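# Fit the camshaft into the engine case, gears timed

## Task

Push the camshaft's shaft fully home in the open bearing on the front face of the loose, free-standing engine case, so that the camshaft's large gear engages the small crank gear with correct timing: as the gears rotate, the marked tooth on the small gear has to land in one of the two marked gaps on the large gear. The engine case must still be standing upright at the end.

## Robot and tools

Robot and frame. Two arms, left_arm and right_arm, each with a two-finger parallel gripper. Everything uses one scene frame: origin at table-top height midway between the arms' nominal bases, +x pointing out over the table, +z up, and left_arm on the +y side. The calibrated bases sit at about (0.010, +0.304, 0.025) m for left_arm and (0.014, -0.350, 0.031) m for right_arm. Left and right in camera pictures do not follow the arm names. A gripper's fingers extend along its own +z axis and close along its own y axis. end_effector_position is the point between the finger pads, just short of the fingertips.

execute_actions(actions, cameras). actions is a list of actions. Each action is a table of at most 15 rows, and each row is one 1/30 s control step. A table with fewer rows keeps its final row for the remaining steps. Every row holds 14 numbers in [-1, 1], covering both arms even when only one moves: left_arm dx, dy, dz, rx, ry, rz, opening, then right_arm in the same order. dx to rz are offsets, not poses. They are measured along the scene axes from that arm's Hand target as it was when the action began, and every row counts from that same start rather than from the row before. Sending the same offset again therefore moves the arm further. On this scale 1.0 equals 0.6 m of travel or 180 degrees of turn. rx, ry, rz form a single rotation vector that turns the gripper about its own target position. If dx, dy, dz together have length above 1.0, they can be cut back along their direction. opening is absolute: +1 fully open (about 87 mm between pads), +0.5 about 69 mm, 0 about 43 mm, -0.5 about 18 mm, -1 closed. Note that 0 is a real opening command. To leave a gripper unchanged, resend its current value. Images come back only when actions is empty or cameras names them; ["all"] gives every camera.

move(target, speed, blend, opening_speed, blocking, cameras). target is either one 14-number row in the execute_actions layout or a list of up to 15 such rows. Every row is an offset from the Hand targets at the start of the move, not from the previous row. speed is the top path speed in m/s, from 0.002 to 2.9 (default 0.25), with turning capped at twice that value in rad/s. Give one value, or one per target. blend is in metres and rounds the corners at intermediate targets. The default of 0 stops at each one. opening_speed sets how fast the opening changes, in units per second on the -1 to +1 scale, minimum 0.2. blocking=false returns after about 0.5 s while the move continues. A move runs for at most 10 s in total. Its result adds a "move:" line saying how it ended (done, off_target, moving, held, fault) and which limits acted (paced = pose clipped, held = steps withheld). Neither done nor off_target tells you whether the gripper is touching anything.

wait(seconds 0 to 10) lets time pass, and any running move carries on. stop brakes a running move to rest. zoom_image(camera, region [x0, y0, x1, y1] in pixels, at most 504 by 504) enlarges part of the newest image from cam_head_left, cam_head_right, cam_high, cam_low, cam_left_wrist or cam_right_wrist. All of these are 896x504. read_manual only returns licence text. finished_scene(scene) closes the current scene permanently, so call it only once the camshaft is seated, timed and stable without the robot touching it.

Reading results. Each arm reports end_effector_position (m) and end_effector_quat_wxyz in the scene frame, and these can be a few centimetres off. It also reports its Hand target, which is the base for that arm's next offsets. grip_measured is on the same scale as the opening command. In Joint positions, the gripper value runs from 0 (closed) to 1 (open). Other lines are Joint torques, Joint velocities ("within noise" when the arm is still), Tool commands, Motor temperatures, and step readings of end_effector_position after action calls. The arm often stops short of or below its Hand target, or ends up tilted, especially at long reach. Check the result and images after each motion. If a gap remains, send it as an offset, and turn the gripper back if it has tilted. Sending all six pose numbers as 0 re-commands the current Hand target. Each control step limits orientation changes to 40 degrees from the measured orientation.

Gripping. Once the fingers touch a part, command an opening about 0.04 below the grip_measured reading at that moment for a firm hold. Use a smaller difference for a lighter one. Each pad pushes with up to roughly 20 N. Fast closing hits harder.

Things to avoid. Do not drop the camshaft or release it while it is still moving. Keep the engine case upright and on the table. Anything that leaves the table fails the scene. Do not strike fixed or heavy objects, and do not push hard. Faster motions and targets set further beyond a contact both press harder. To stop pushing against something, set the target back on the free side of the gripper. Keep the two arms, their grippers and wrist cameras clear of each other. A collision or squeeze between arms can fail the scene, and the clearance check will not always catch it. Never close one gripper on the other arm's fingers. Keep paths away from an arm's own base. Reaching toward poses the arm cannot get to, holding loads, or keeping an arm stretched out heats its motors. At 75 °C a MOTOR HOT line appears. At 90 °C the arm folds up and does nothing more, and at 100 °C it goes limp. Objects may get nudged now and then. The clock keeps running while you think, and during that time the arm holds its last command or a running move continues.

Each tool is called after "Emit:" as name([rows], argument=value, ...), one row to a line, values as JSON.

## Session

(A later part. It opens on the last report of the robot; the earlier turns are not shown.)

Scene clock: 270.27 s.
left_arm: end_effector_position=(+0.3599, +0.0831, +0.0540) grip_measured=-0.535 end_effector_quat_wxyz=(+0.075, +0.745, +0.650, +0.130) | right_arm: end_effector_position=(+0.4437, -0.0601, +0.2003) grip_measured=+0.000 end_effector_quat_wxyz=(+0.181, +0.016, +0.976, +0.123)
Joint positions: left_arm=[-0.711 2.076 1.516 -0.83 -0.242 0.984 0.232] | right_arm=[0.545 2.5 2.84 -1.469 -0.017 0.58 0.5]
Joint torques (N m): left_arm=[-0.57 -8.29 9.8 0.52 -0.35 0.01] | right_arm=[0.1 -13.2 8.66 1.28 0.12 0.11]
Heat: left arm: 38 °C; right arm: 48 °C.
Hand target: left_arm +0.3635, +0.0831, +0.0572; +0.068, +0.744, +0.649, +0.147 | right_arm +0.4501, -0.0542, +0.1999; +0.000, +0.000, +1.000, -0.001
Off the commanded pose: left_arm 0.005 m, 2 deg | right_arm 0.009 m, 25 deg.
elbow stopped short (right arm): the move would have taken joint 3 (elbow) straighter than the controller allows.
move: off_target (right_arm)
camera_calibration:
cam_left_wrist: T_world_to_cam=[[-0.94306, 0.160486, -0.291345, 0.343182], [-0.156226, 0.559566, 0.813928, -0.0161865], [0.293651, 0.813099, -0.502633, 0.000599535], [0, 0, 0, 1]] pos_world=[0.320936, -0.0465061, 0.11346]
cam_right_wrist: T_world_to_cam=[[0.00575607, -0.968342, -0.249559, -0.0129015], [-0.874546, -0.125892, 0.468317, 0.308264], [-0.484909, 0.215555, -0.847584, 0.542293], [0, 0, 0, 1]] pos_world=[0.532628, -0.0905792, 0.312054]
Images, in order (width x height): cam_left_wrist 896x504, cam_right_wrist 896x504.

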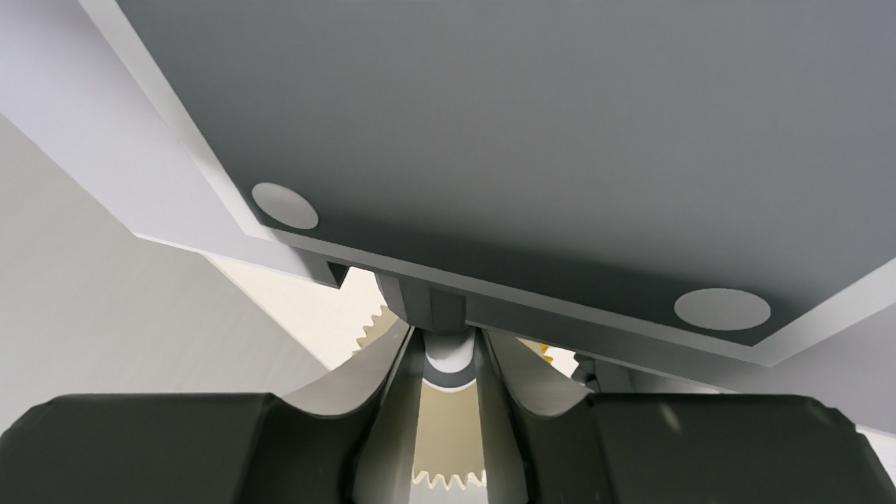

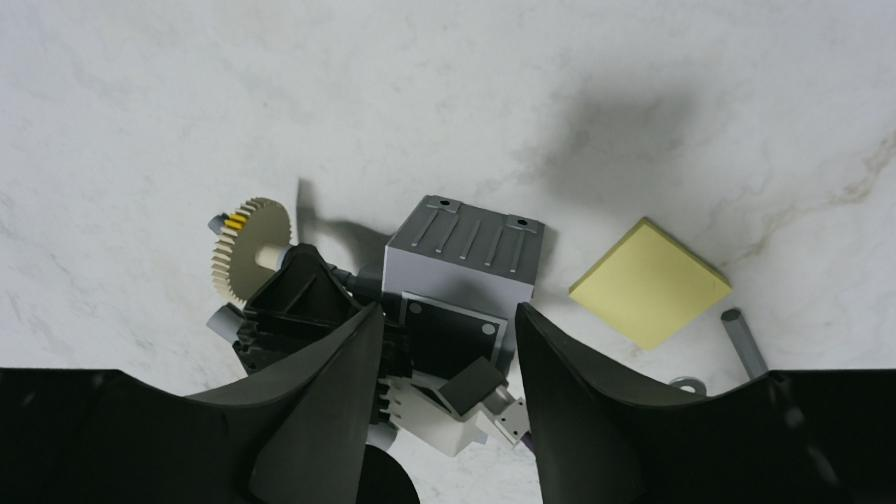

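Emit:
move(target=[-0.000,0.004,0.013,0,0,0,-0.9,0,0,0,0,0,0,0], speed=0.05, cameras=["cam_left_wrist","cam_right_wrist"])

Emit:
zoom_image(camera="cam_right_wrist", region=[150, 160, 450, 420])

Scene clock: 276.00 s.
left_arm: end_effector_position=(+0.3581, +0.0856, +0.0553) grip_measured=-0.535 end_effector_quat_wxyz=(+0.068, +0.745, +0.650, +0.131) | right_arm: end_effector_position=(+0.4437, -0.0601, +0.2003) grip_measured=+0.000 end_effector_quat_wxyz=(+0.181, +0.016, +0.976, +0.123)
Joint positions: left_arm=[-0.711 2.076 1.522 -0.85 -0.247 0.982 0.232] | right_arm=[0.545 2.5 2.84 -1.469 -0.017 0.58 0.5]
Joint torques (N m): left_arm=[-0.21 -9.65 10.03 0.45 -0.32 0.06] | right_arm=[0.06 -13.22 8.66 1.26 0.12 0.11]
Heat: left arm: 39 °C; right arm: 48 °C.
Hand target: left_arm +0.3635, +0.0855, +0.0650; +0.068, +0.744, +0.648, +0.147 | right_arm +0.4501, -0.0542, +0.1999; +0.000, +0.000, +1.000, -0.001
Off the commanded pose: left_arm 0.011 m, 2 deg | right_arm 0.009 m, 25 deg.
elbow stopped short (right arm): the move would have taken joint 3 (elbow) straighter than the controller allows.
move: off_target (left_arm, right_arm)
camera_calibration:
cam_left_wrist: T_world_to_cam=[[-0.945623, 0.161465, -0.282357, 0.341829], [-0.151574, 0.549318, 0.821751, -0.0202306], [0.287788, 0.819865, -0.494974, 0.000778752], [0, 0, 0, 1]] pos_world=[0.319951, -0.0447188, 0.113528]
cam_right_wrist: T_world_to_cam=[[0.00575607, -0.968342, -0.249559, -0.0129015], [-0.874546, -0.125892, 0.468317, 0.308264], [-0.484909, 0.215555, -0.847584, 0.542293], [0, 0, 0, 1]] pos_world=[0.532628, -0.0905792, 0.312054]
Images, in order (width x height): cam_left_wrist 896x504, cam_right_wrist 896x504.

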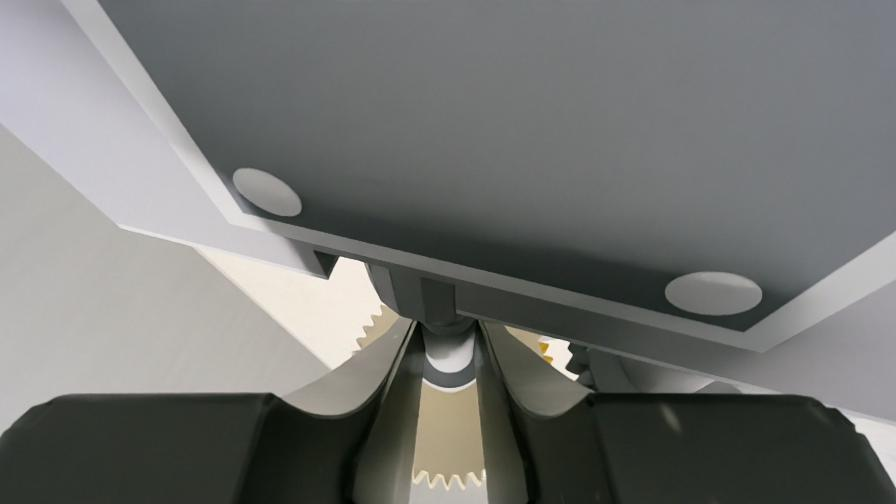

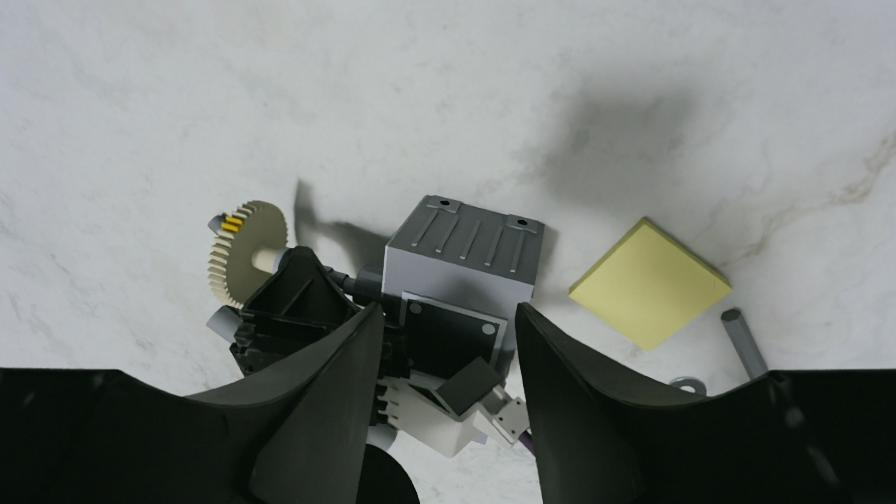

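Scaled by 1.680.

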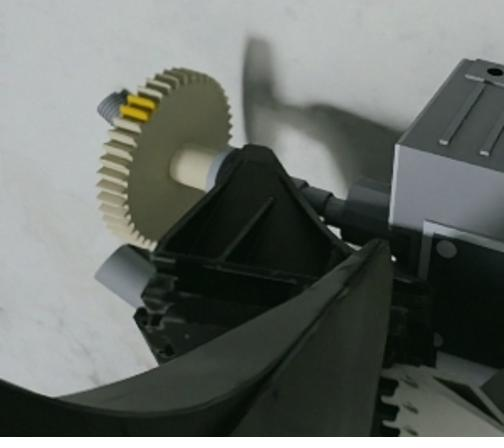

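Emit:
move(target=[0.002,0,0.012,0,0,0,-0.9,0,0,0,0,0,0,0], speed=0.05, cameras=["cam_left_wrist","cam_right_wrist"])

Emit:
zoom_image(camera="cam_right_wrist", region=[150, 160, 450, 420])

Scene clock: 279.53 s.
left_arm: end_effector_position=(+0.3583, +0.0860, +0.0593) grip_measured=-0.535 end_effector_quat_wxyz=(+0.065, +0.746, +0.650, +0.132) | right_arm: end_effector_position=(+0.4437, -0.0601, +0.2003) grip_measured=+0.000 end_effector_quat_wxyz=(+0.181, +0.016, +0.976, +0.123)
Joint positions: left_arm=[-0.711 2.076 1.538 -0.871 -0.249 0.982 0.233] | right_arm=[0.545 2.5 2.84 -1.469 -0.017 0.58 0.5]
Joint torques (N m): left_arm=[0.03 -10.06 10.66 0.38 -0.31 0.08] | right_arm=[0.09 -13.18 8.64 1.27 0.12 0.12]
Heat: left arm: 39 °C; right arm: 48 °C.
Hand target: left_arm +0.3646, +0.0856, +0.0721; +0.068, +0.744, +0.648, +0.147 | right_arm +0.4501, -0.0542, +0.1999; +0.000, +0.000, +1.000, -0.001
Off the commanded pose: left_arm 0.014 m, 2 deg | right_arm 0.009 m, 25 deg.
elbow stopped short (right arm): the move would have taken joint 3 (elbow) straighter than the controller allows.
move: off_target (left_arm, right_arm)
camera_calibration:
cam_left_wrist: T_world_to_cam=[[-0.946276, 0.162651, -0.279474, 0.343093], [-0.150073, 0.54466, 0.825121, -0.024031], [0.286425, 0.822734, -0.490989, 0.00244183], [0, 0, 0, 1]] pos_world=[0.320355, -0.0447245, 0.116913]
cam_right_wrist: T_world_to_cam=[[0.00575607, -0.968342, -0.249559, -0.0129015], [-0.874546, -0.125892, 0.468317, 0.308264], [-0.484909, 0.215555, -0.847584, 0.542293], [0, 0, 0, 1]] pos_world=[0.532628, -0.0905792, 0.312054]
Images, in order (width x height): cam_left_wrist 896x504, cam_right_wrist 896x504.

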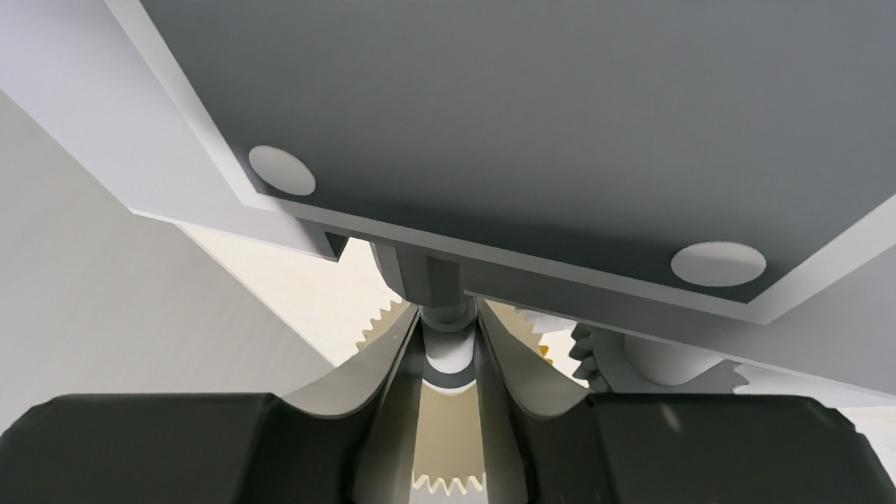

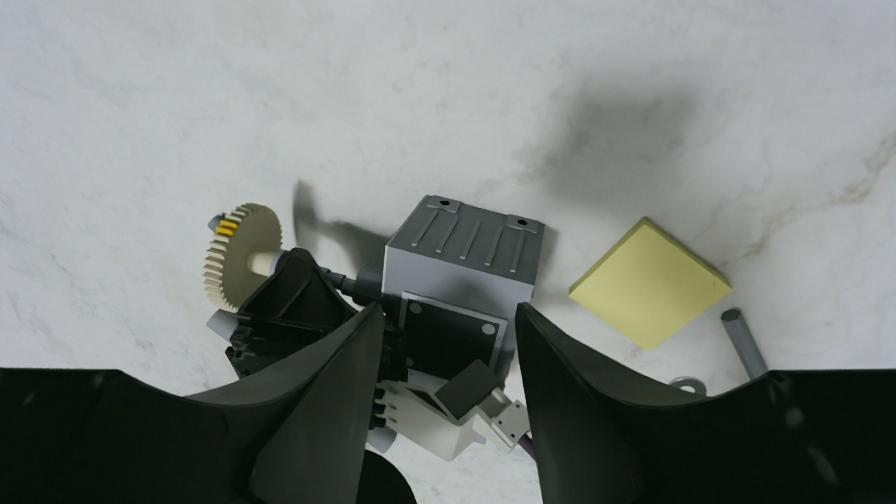

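Scaled by 1.680.

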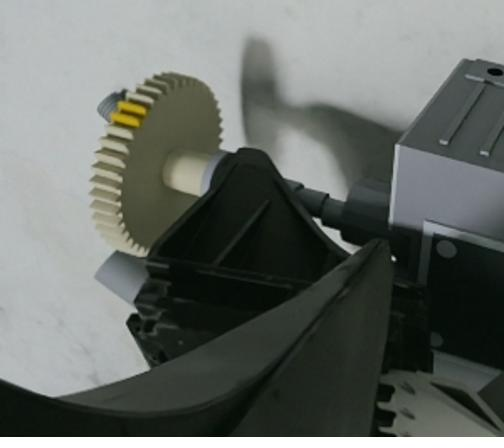

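Emit:
move([
  [0.004,0,0.003,0,0,0,-0.9,0,0,0,0,0,0,0],
  [0.002,-0.022,0.007,0,0,0,-0.9,0,0,0,0,0,0,0],
], speed=0.05, cameras=["cam_left_wrist","cam_right_wrist"])

Emit:
zoom_image(camera="cam_right_wrist", region=[150, 160, 450, 420])

Scene clock: 285.80 s.
left_arm: end_effector_position=(+0.3588, +0.0852, +0.0648) grip_measured=-0.535 end_effector_quat_wxyz=(+0.048, +0.744, +0.652, +0.138) | right_arm: end_effector_position=(+0.4437, -0.0601, +0.2003) grip_measured=+0.000 end_effector_quat_wxyz=(+0.181, +0.016, +0.976, +0.123)
Joint positions: left_arm=[-0.718 2.105 1.603 -0.941 -0.266 0.966 0.233] | right_arm=[0.545 2.5 2.84 -1.469 -0.017 0.58 0.5]
Joint torques (N m): left_arm=[-1.4 -9.78 11.28 0.58 -0.18 0.02] | right_arm=[0.08 -13.19 8.68 1.26 0.13 0.12]
Heat: left arm: 41 °C; right arm: 49 °C.
Hand target: left_arm +0.3659, +0.0724, +0.0763; +0.068, +0.744, +0.649, +0.147 | right_arm +0.4501, -0.0542, +0.1999; +0.000, +0.000, +1.000, -0.001
Off the commanded pose: left_arm 0.019 m, 3 deg | right_arm 0.009 m, 25 deg.
elbow stopped short (right arm): the move would have taken joint 3 (elbow) straighter than the controller allows.
move: off_target (left_arm, right_arm)
camera_calibration:
cam_left_wrist: T_world_to_cam=[[-0.951438, 0.160393, -0.262753, 0.346152], [-0.145774, 0.517029, 0.843463, -0.028419], [0.271136, 0.840806, -0.468541, 0.00812108], [0, 0, 0, 1]] pos_world=[0.322997, -0.047655, 0.118728]
cam_right_wrist: T_world_to_cam=[[0.00575607, -0.968342, -0.249559, -0.0129015], [-0.874546, -0.125892, 0.468317, 0.308264], [-0.484909, 0.215555, -0.847584, 0.542293], [0, 0, 0, 1]] pos_world=[0.532628, -0.0905792, 0.312054]
Images, in order (width x height): cam_left_wrist 896x504, cam_right_wrist 896x504.

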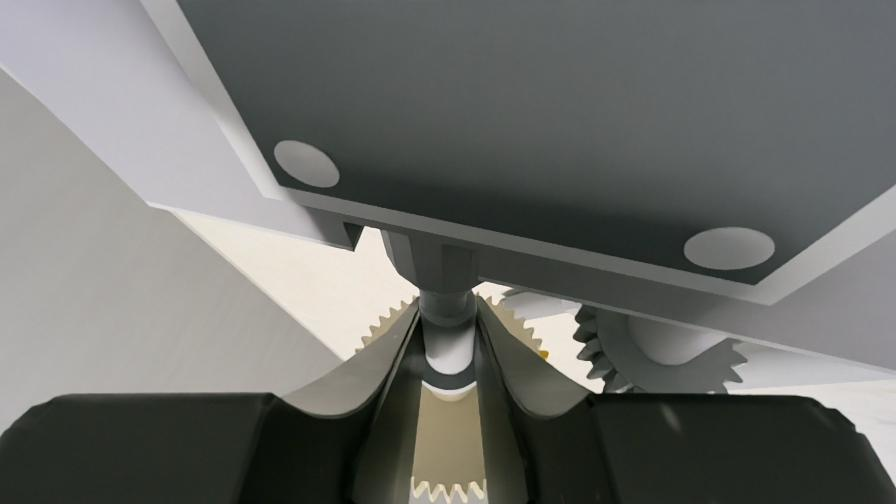

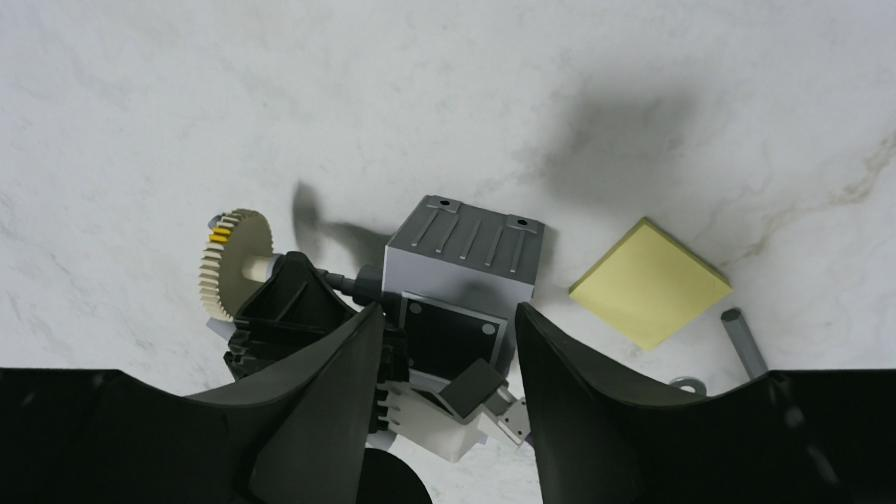

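Scaled by 1.680.

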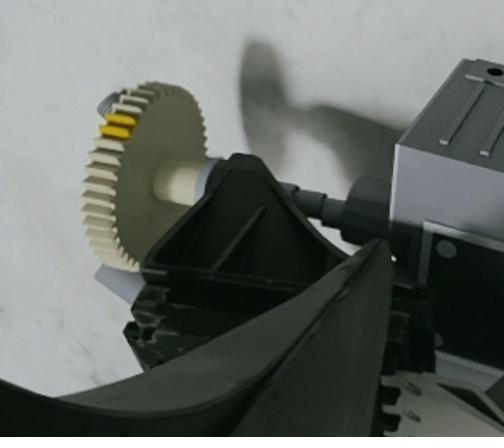

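Emit:
move([
  [0.0023,0.034,-0.003,0,0,0,-0.9,0,0,0,0,0,0,0],
  [0.0028,0.034,-0.003,0,0,0,-0.9,0,0,0,0,0,0,0],
], speed=0.05, cameras=["cam_left_wrist","cam_right_wrist"])

Emit:
zoom_image(camera="cam_right_wrist", region=[150, 160, 450, 420])

Scene clock: 292.33 s.
left_arm: end_effector_position=(+0.3618, +0.0919, +0.0595) grip_measured=-0.534 end_effector_quat_wxyz=(+0.047, +0.746, +0.650, +0.138) | right_arm: end_effector_position=(+0.4437, -0.0601, +0.2003) grip_measured=+0.000 end_effector_quat_wxyz=(+0.181, +0.016, +0.976, +0.123)
Joint positions: left_arm=[-0.7 2.102 1.575 -0.915 -0.263 0.99 0.233] | right_arm=[0.545 2.5 2.84 -1.469 -0.017 0.58 0.5]
Joint torques (N m): left_arm=[0.68 -13.49 6.3 0.78 -0.16 0.14] | right_arm=[0.06 -13.27 8.65 1.26 0.12 0.12]
Heat: left arm: 40 °C; right arm: 49 °C.
Hand target: left_arm +0.3676, +0.0928, +0.0745; +0.068, +0.744, +0.649, +0.147 | right_arm +0.4501, -0.0542, +0.1999; +0.000, +0.000, +1.000, -0.001
Off the commanded pose: left_arm 0.016 m, 3 deg | right_arm 0.009 m, 25 deg.
elbow stopped short (right arm): the move would have taken joint 3 (elbow) straighter than the controller allows.
move: off_target (left_arm, right_arm)
camera_calibration:
cam_left_wrist: T_world_to_cam=[[-0.95114, 0.167442, -0.259415, 0.345601], [-0.139785, 0.515627, 0.845334, -0.0291723], [0.275306, 0.840293, -0.467027, -0.00234273], [0, 0, 0, 1]] pos_world=[0.325282, -0.0408575, 0.11322]
cam_right_wrist: T_world_to_cam=[[0.00575607, -0.968342, -0.249559, -0.0129015], [-0.874546, -0.125892, 0.468317, 0.308264], [-0.484909, 0.215555, -0.847584, 0.542293], [0, 0, 0, 1]] pos_world=[0.532628, -0.0905792, 0.312054]
Images, in order (width x height): cam_left_wrist 896x504, cam_right_wrist 896x504.

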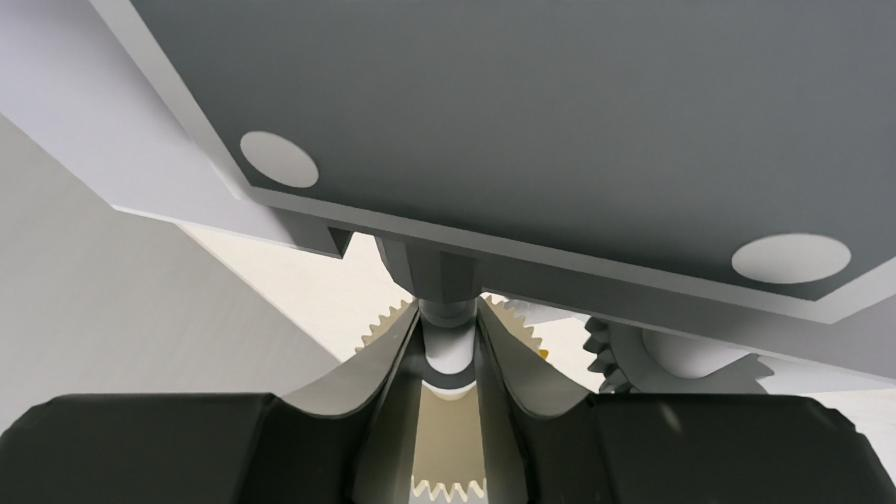

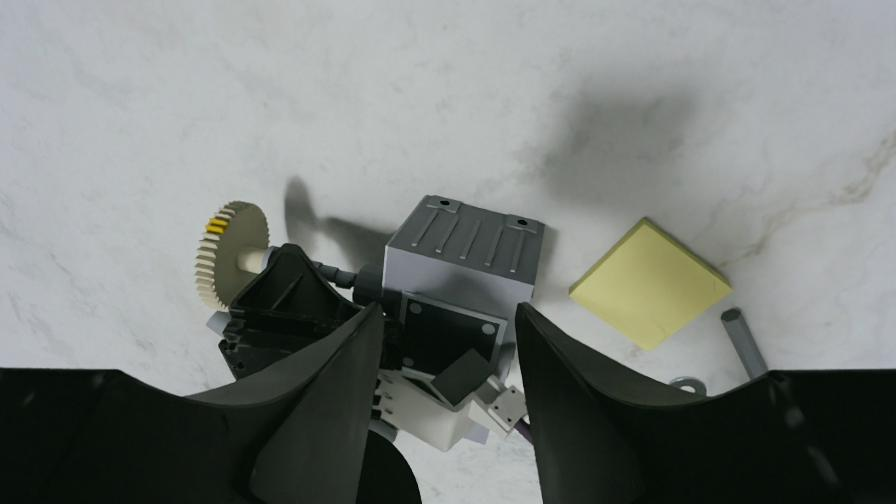

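Scaled by 1.680.

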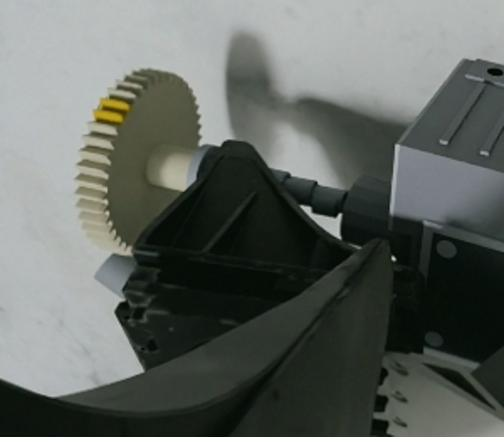

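Emit:
zoom_image(camera="cam_right_wrist", region=[260, 230, 400, 320])

Scaled by 3.600.

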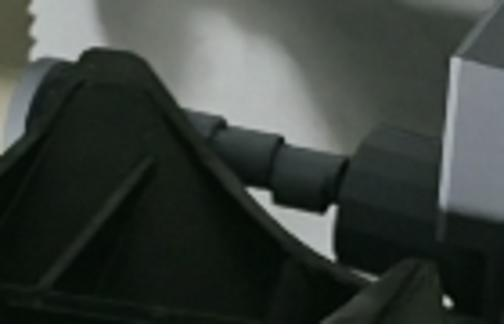

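Emit:
move(target=[-0.0015,-0.035,-0.006,0,0,0,-0.9,0,0,0,0,0,0,0], speed=0.04, cameras=["cam_left_wrist","cam_right_wrist"])

Emit:
zoom_image(camera="cam_right_wrist", region=[260, 230, 400, 320])

Scene clock: 312.17 s.
left_arm: end_effector_position=(+0.3602, +0.0781, +0.0620) grip_measured=-0.534 end_effector_quat_wxyz=(+0.058, +0.746, +0.649, +0.138) | right_arm: end_effector_position=(+0.4437, -0.0601, +0.2003) grip_measured=+0.000 end_effector_quat_wxyz=(+0.181, +0.016, +0.976, +0.123)
Joint positions: left_arm=[-0.727 2.111 1.601 -0.915 -0.264 0.966 0.233] | right_arm=[0.545 2.5 2.84 -1.469 -0.017 0.58 0.5]
Joint torques (N m): left_arm=[-0.49 -9.52 10.8 0.54 -0.21 0.03] | right_arm=[0.03 -13.19 8.65 1.26 0.12 0.11]
Motor temperatures (°C): left_arm=[20 44 39 28 22 22 24] | right_arm=[22 50 34 27 19 22 19]
Heat: left arm: 44 °C; right arm: 50 °C.
Hand target: left_arm +0.3666, +0.0717, +0.0709; +0.068, +0.744, +0.648, +0.147 | right_arm +0.4501, -0.0542, +0.1999; +0.000, +0.000, +1.000, -0.001
Off the commanded pose: left_arm 0.013 m, 2 deg | right_arm 0.009 m, 25 deg.
elbow stopped short (right arm): the move would have taken joint 3 (elbow) straighter than the controller allows.
move: off_target (left_arm, right_arm)
camera_calibration:
cam_left_wrist: T_world_to_cam=[[-0.946645, 0.166375, -0.276011, 0.346478], [-0.150217, 0.529926, 0.834634, -0.0211069], [0.285128, 0.831563, -0.47666, 0.00863646], [0, 0, 0, 1]] pos_world=[0.322359, -0.0536419, 0.117365]
cam_right_wrist: T_world_to_cam=[[0.00575607, -0.968342, -0.249559, -0.0129015], [-0.874546, -0.125892, 0.468317, 0.308264], [-0.484909, 0.215555, -0.847584, 0.542293], [0, 0, 0, 1]] pos_world=[0.532628, -0.0905792, 0.312054]
Images, in order (width x height): cam_left_wrist 896x504, cam_right_wrist 896x504.

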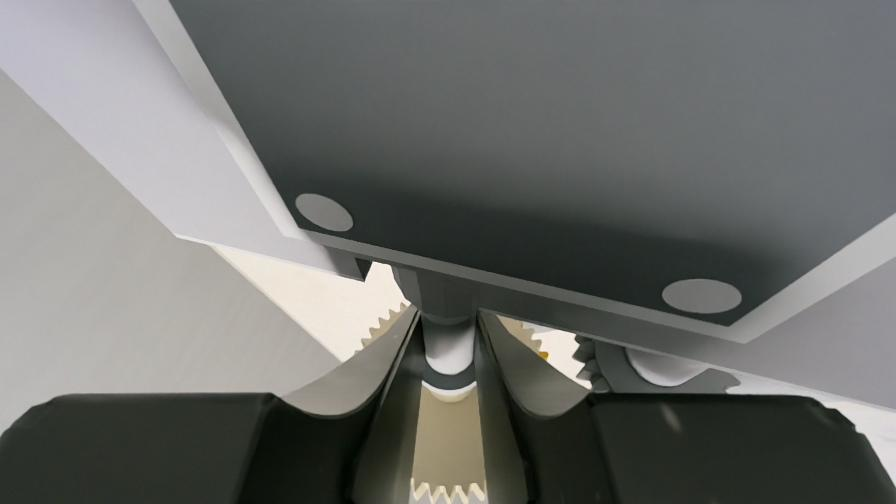

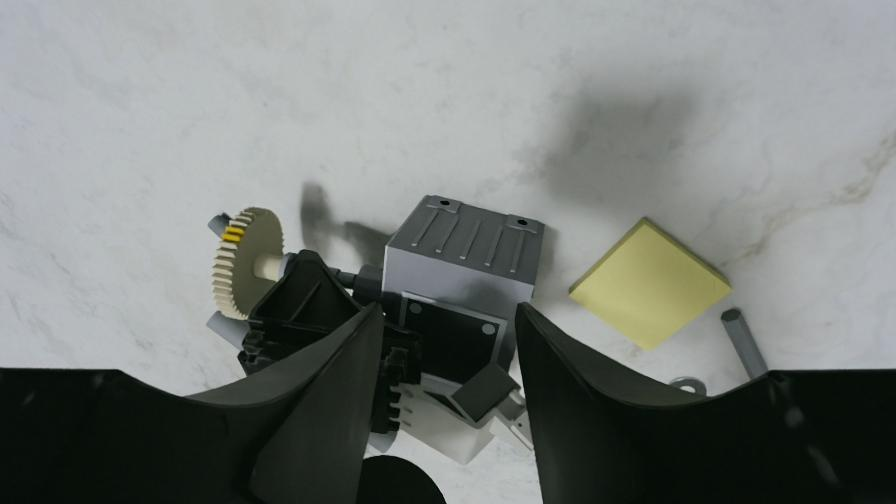

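Scaled by 3.600.

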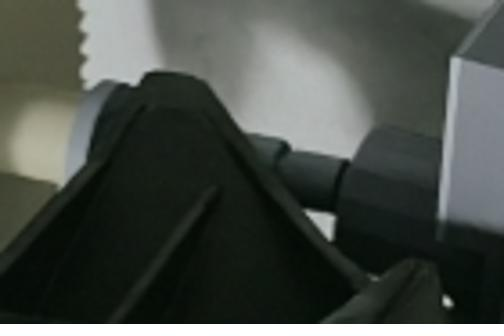

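Going in: tip inserted ~10 mm+. Continue.

Emit:
move(target=[-0.004,-0.032,-0.006,0,0,0,-0.9,0,0,0,0,0,0,0], speed=0.04, cameras=["cam_left_wrist","cam_right_wrist"])

Emit:
zoom_image(camera="cam_right_wrist", region=[260, 230, 400, 320])

Scene clock: 316.80 s.
left_arm: end_effector_position=(+0.3565, +0.0655, +0.0608) grip_measured=-0.534 end_effector_quat_wxyz=(+0.048, +0.745, +0.651, +0.140) | right_arm: end_effector_position=(+0.4437, -0.0601, +0.2003) grip_measured=+0.000 end_effector_quat_wxyz=(+0.181, +0.016, +0.976, +0.123)
Joint positions: left_arm=[-0.757 2.159 1.67 -0.965 -0.274 0.929 0.233] | right_arm=[0.545 2.5 2.84 -1.469 -0.017 0.58 0.5]
Joint torques (N m): left_arm=[-1.11 -9.4 10.8 0.73 -0.17 0.03] | right_arm=[0.06 -13.26 8.64 1.25 0.12 0.12]
Heat: left arm: 44 °C; right arm: 50 °C.
Hand target: left_arm +0.3643, +0.0526, +0.0673; +0.068, +0.744, +0.649, +0.147 | right_arm +0.4501, -0.0542, +0.1999; +0.000, +0.000, +1.000, -0.001
Off the commanded pose: left_arm 0.016 m, 2 deg | right_arm 0.009 m, 25 deg.
elbow stopped short (right arm): the move would have taken joint 3 (elbow) straighter than the controller allows.
move: off_target (left_arm, right_arm)
camera_calibration:
cam_left_wrist: T_world_to_cam=[[-0.950471, 0.16431, -0.263833, 0.345573], [-0.145474, 0.514958, 0.844782, -0.0152585], [0.274669, 0.841321, -0.465549, 0.0220297], [0, 0, 0, 1]] pos_world=[0.320187, -0.0674577, 0.11432]
cam_right_wrist: T_world_to_cam=[[0.00575607, -0.968342, -0.249559, -0.0129015], [-0.874546, -0.125892, 0.468317, 0.308264], [-0.484909, 0.215555, -0.847584, 0.542293], [0, 0, 0, 1]] pos_world=[0.532628, -0.0905792, 0.312054]
Images, in order (width x height): cam_left_wrist 896x504, cam_right_wrist 896x504.

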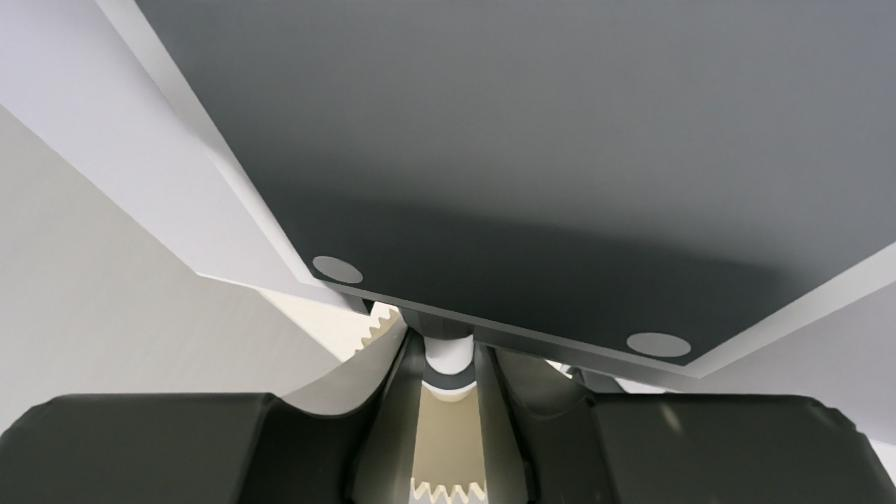

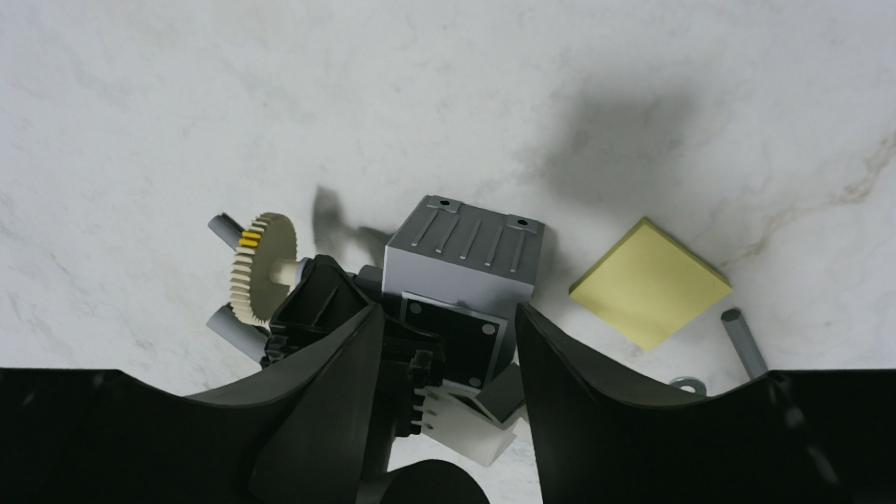

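Scaled by 3.600.

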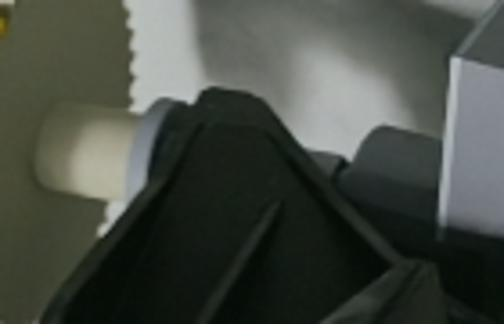

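Emit:
move(target=[-0.005,-0.03,-0.001,0,0,0,-0.9,0,0,0,0,0,0,0], speed=0.04, cameras=["cam_left_wrist","cam_right_wrist"])

Emit:
zoom_image(camera="cam_right_wrist", region=[260, 230, 400, 320])

Scene clock: 323.37 s.
left_arm: end_effector_position=(+0.3551, +0.0641, +0.0625) grip_measured=-0.534 end_effector_quat_wxyz=(+0.027, +0.740, +0.654, +0.157) | right_arm: end_effector_position=(+0.4437, -0.0601, +0.2003) grip_measured=+0.000 end_effector_quat_wxyz=(+0.181, +0.016, +0.976, +0.123)
Joint positions: left_arm=[-0.774 2.204 1.737 -1.036 -0.312 0.895 0.233] | right_arm=[0.545 2.5 2.84 -1.469 -0.017 0.58 0.5]
Joint torques (N m): left_arm=[-2.67 -9.74 11.26 0.95 0.11 0.04] | right_arm=[0.1 -13.23 8.69 1.27 0.12 0.12]
Heat: left arm: 43 °C; right arm: 50 °C.
Hand target: left_arm +0.3613, +0.0345, +0.0668; +0.068, +0.744, +0.649, +0.147 | right_arm +0.4501, -0.0542, +0.1999; +0.000, +0.000, +1.000, -0.001
Off the commanded pose: left_arm 0.030 m, 5 deg | right_arm 0.009 m, 25 deg.
elbow stopped short (right arm): the move would have taken joint 3 (elbow) straighter than the controller allows.
move: off_target (left_arm, right_arm)
camera_calibration:
cam_left_wrist: T_world_to_cam=[[-0.953745, 0.159894, -0.254567, 0.345756], [-0.153865, 0.467842, 0.870315, -0.0118022], [0.258255, 0.869228, -0.4216, 0.0255844], [0, 0, 0, 1]] pos_world=[0.32134, -0.0720013, 0.109076]
cam_right_wrist: T_world_to_cam=[[0.00575607, -0.968342, -0.249559, -0.0129015], [-0.874546, -0.125892, 0.468317, 0.308264], [-0.484909, 0.215555, -0.847584, 0.542293], [0, 0, 0, 1]] pos_world=[0.532628, -0.0905792, 0.312054]
Images, in order (width x height): cam_left_wrist 896x504, cam_right_wrist 896x504.

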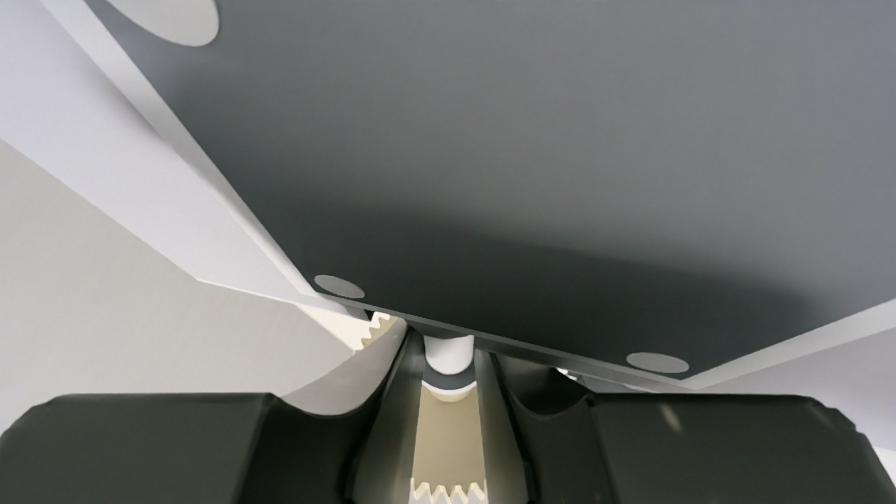

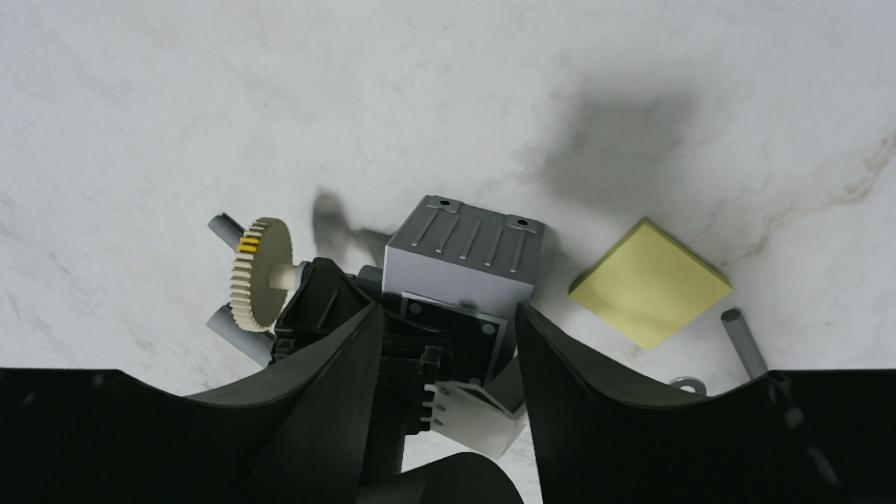

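Scaled by 3.600.

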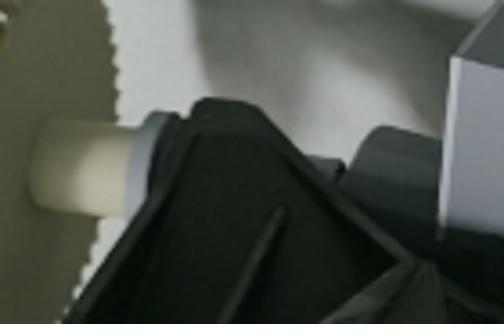

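Emit:
move([
  [-0.001,0.034,-0.003,-0.035,0.005,0,-0.9,0,0,0,0,0,0,0],
  [-0.001,0.022,-0.003,-0.035,0.005,0,-0.9,0,0,0,0,0,0,0],
], speed=0.05, cameras=["cam_left_wrist","cam_right_wrist","cam_head_right"])

Emit:
zoom_image(camera="cam_right_wrist", region=[200, 200, 400, 340])

Emit:
zoom_image(camera="cam_head_right", region=[280, 170, 420, 290])

Scene clock: 331.90 s.
left_arm: end_effector_position=(+0.3554, +0.0639, +0.0585) grip_measured=-0.534 end_effector_quat_wxyz=(+0.072, +0.740, +0.659, +0.116) | right_arm: end_effector_position=(+0.4437, -0.0601, +0.2003) grip_measured=+0.000 end_effector_quat_wxyz=(+0.181, +0.016, +0.976, +0.123)
Joint positions: left_arm=[-0.742 2.119 1.611 -0.9 -0.223 0.929 0.233] | right_arm=[0.545 2.5 2.84 -1.469 -0.017 0.58 0.5]
Joint torques (N m): left_arm=[-0.69 -10.99 8.57 1.07 0.21 0.05] | right_arm=[0.14 -13.19 8.61 1.27 0.11 0.12]
Heat: left arm: 42 °C; right arm: 50 °C.
Hand target: left_arm +0.3606, +0.0477, +0.0649; +0.104, +0.740, +0.656, +0.105 | right_arm +0.4501, -0.0542, +0.1999; +0.000, +0.000, +1.000, -0.001
Off the commanded pose: left_arm 0.018 m, 4 deg | right_arm 0.009 m, 25 deg.
elbow stopped short (right arm): the move would have taken joint 3 (elbow) straighter than the controller allows.
move: off_target (left_arm, right_arm)
camera_calibration:
cam_left_wrist: T_world_to_cam=[[-0.9525, 0.137814, -0.271571, 0.346998], [-0.147754, 0.570629, 0.807806, -0.0131912], [0.266293, 0.809561, -0.523162, 0.0309972], [0, 0, 0, 1]] pos_world=[0.320313, -0.0653879, 0.121107]
cam_right_wrist: T_world_to_cam=[[0.00575607, -0.968342, -0.249559, -0.0129015], [-0.874546, -0.125892, 0.468317, 0.308264], [-0.484909, 0.215555, -0.847584, 0.542293], [0, 0, 0, 1]] pos_world=[0.532628, -0.0905792, 0.312054]
Images, in order (width x height): cam_head_right 896x504, cam_left_wrist 896x504, cam_right_wrist 896x504.

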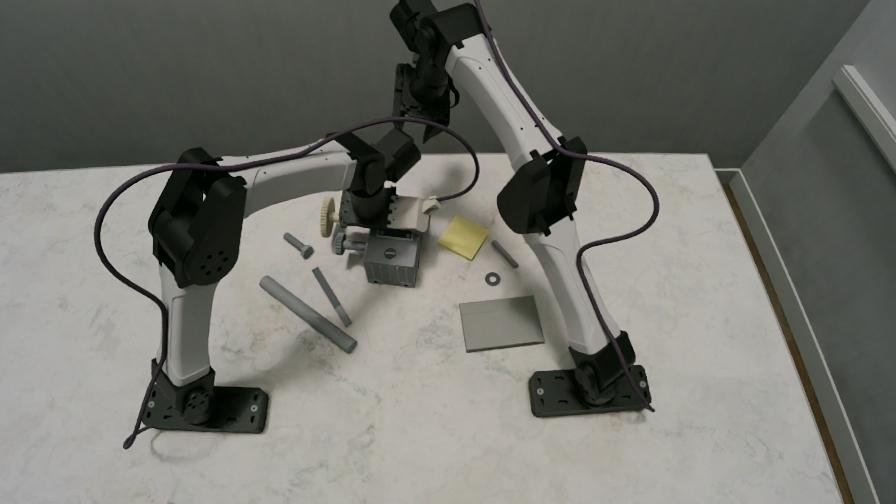

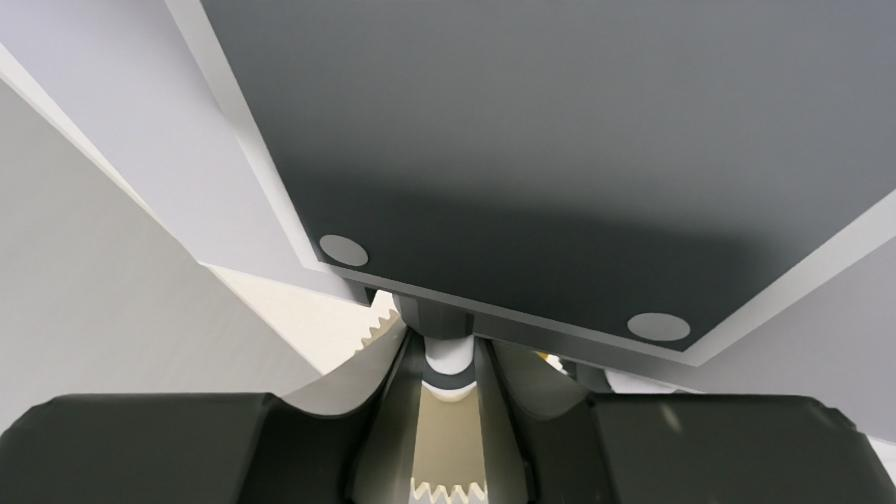

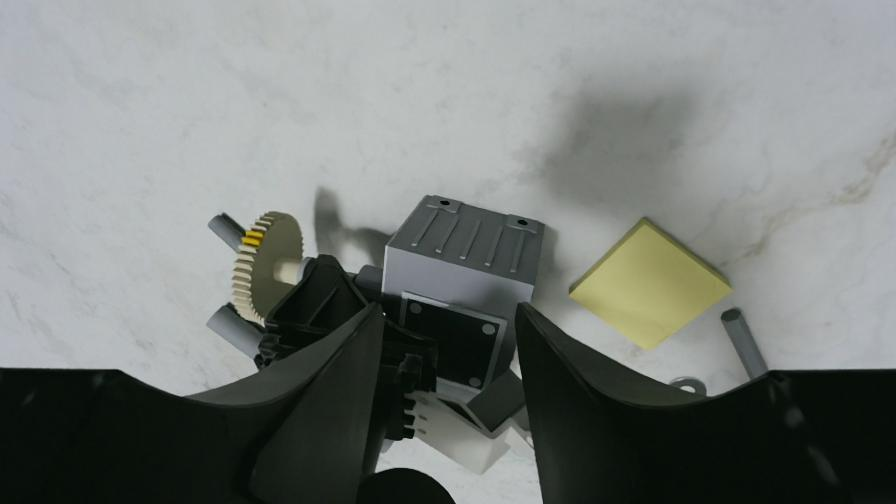

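Scaled by 2.520.

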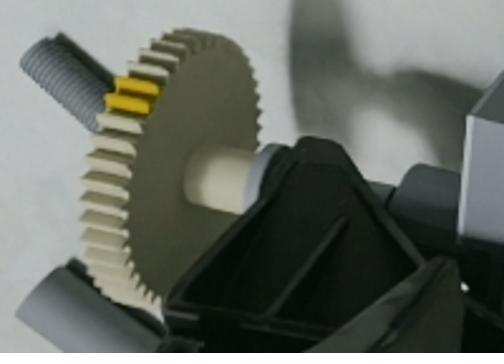

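Scaled by 3.600.

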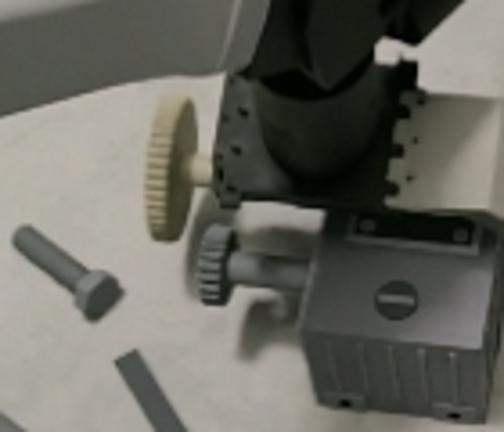

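Emit:
move([
  [-0.004,-0.014,0.004,0,0,0,-0.9,0,0,0,0,0,0,0],
], speed=0.04, cameras=["cam_left_wrist","cam_right_wrist"])

Emit:
zoom_image(camera="cam_right_wrist", region=[200, 200, 400, 340])

Scene clock: 336.87 s.
left_arm: end_effector_position=(+0.3547, +0.0632, +0.0590) grip_measured=-0.534 end_effector_quat_wxyz=(+0.073, +0.736, +0.663, +0.116) | right_arm: end_effector_position=(+0.4437, -0.0601, +0.2003) grip_measured=+0.000 end_effector_quat_wxyz=(+0.181, +0.016, +0.976, +0.123)
Joint positions: left_arm=[-0.743 2.119 1.614 -0.902 -0.223 0.916 0.233] | right_arm=[0.545 2.5 2.84 -1.469 -0.017 0.58 0.5]
Joint torques (N m): left_arm=[-2.19 -9.99 11.14 0.88 0.18 0.01] | right_arm=[0.08 -13.23 8.61 1.26 0.12 0.12]
Heat: left arm: 42 °C; right arm: 51 °C.
Hand target: left_arm +0.3582, +0.0394, +0.0674; +0.104, +0.740, +0.656, +0.105 | right_arm +0.4501, -0.0542, +0.1999; +0.000, +0.000, +1.000, -0.001
Off the commanded pose: left_arm 0.025 m, 4 deg | right_arm 0.009 m, 25 deg.
elbow stopped short (right arm): the move would have taken joint 3 (elbow) straighter than the controller allows.
move: off_target (left_arm, right_arm)
camera_calibration:
cam_left_wrist: T_world_to_cam=[[-0.953597, 0.1267, -0.273131, 0.347787], [-0.15466, 0.572194, 0.805403, -0.0108477], [0.258328, 0.810272, -0.526047, 0.0349583], [0, 0, 0, 1]] pos_world=[0.32094, -0.0661833, 0.122118]
cam_right_wrist: T_world_to_cam=[[0.00575607, -0.968342, -0.249559, -0.0129015], [-0.874546, -0.125892, 0.468317, 0.308264], [-0.484909, 0.215555, -0.847584, 0.542293], [0, 0, 0, 1]] pos_world=[0.532628, -0.0905792, 0.312054]
Images, in order (width x height): cam_left_wrist 896x504, cam_right_wrist 896x504.

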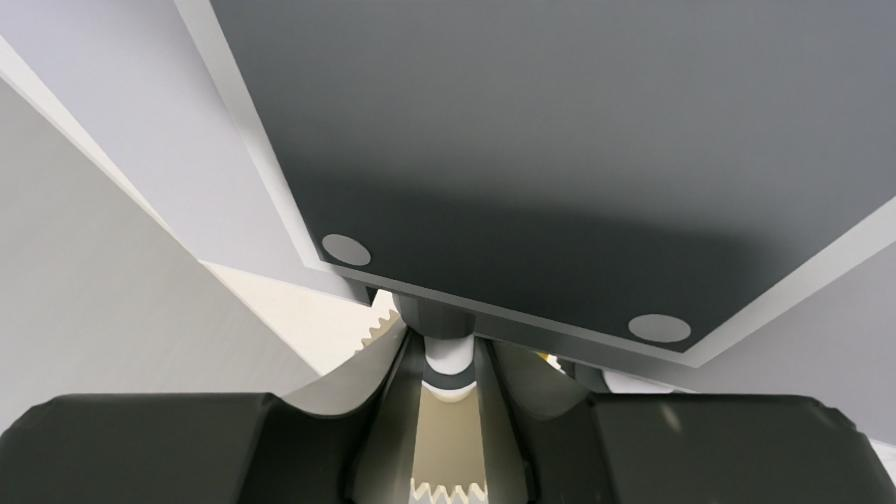

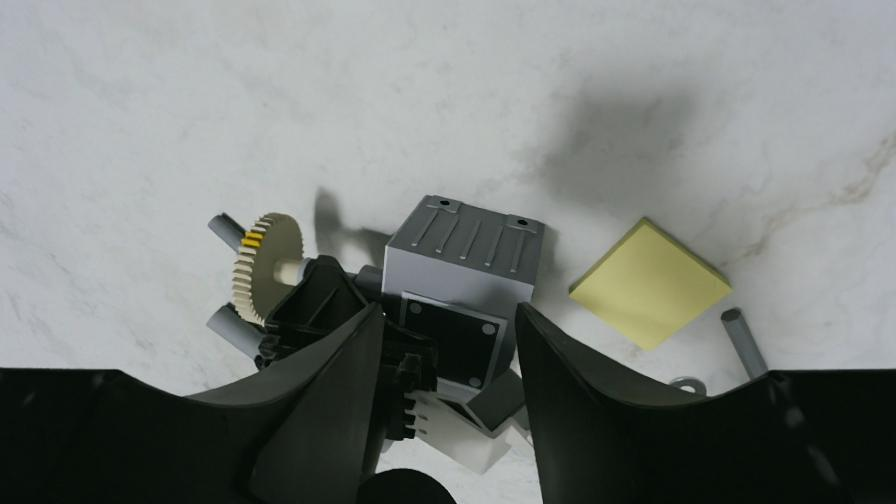

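Scaled by 2.520.

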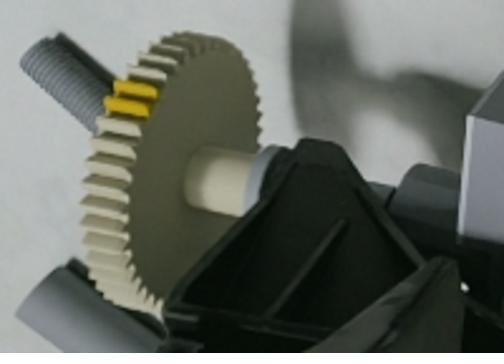

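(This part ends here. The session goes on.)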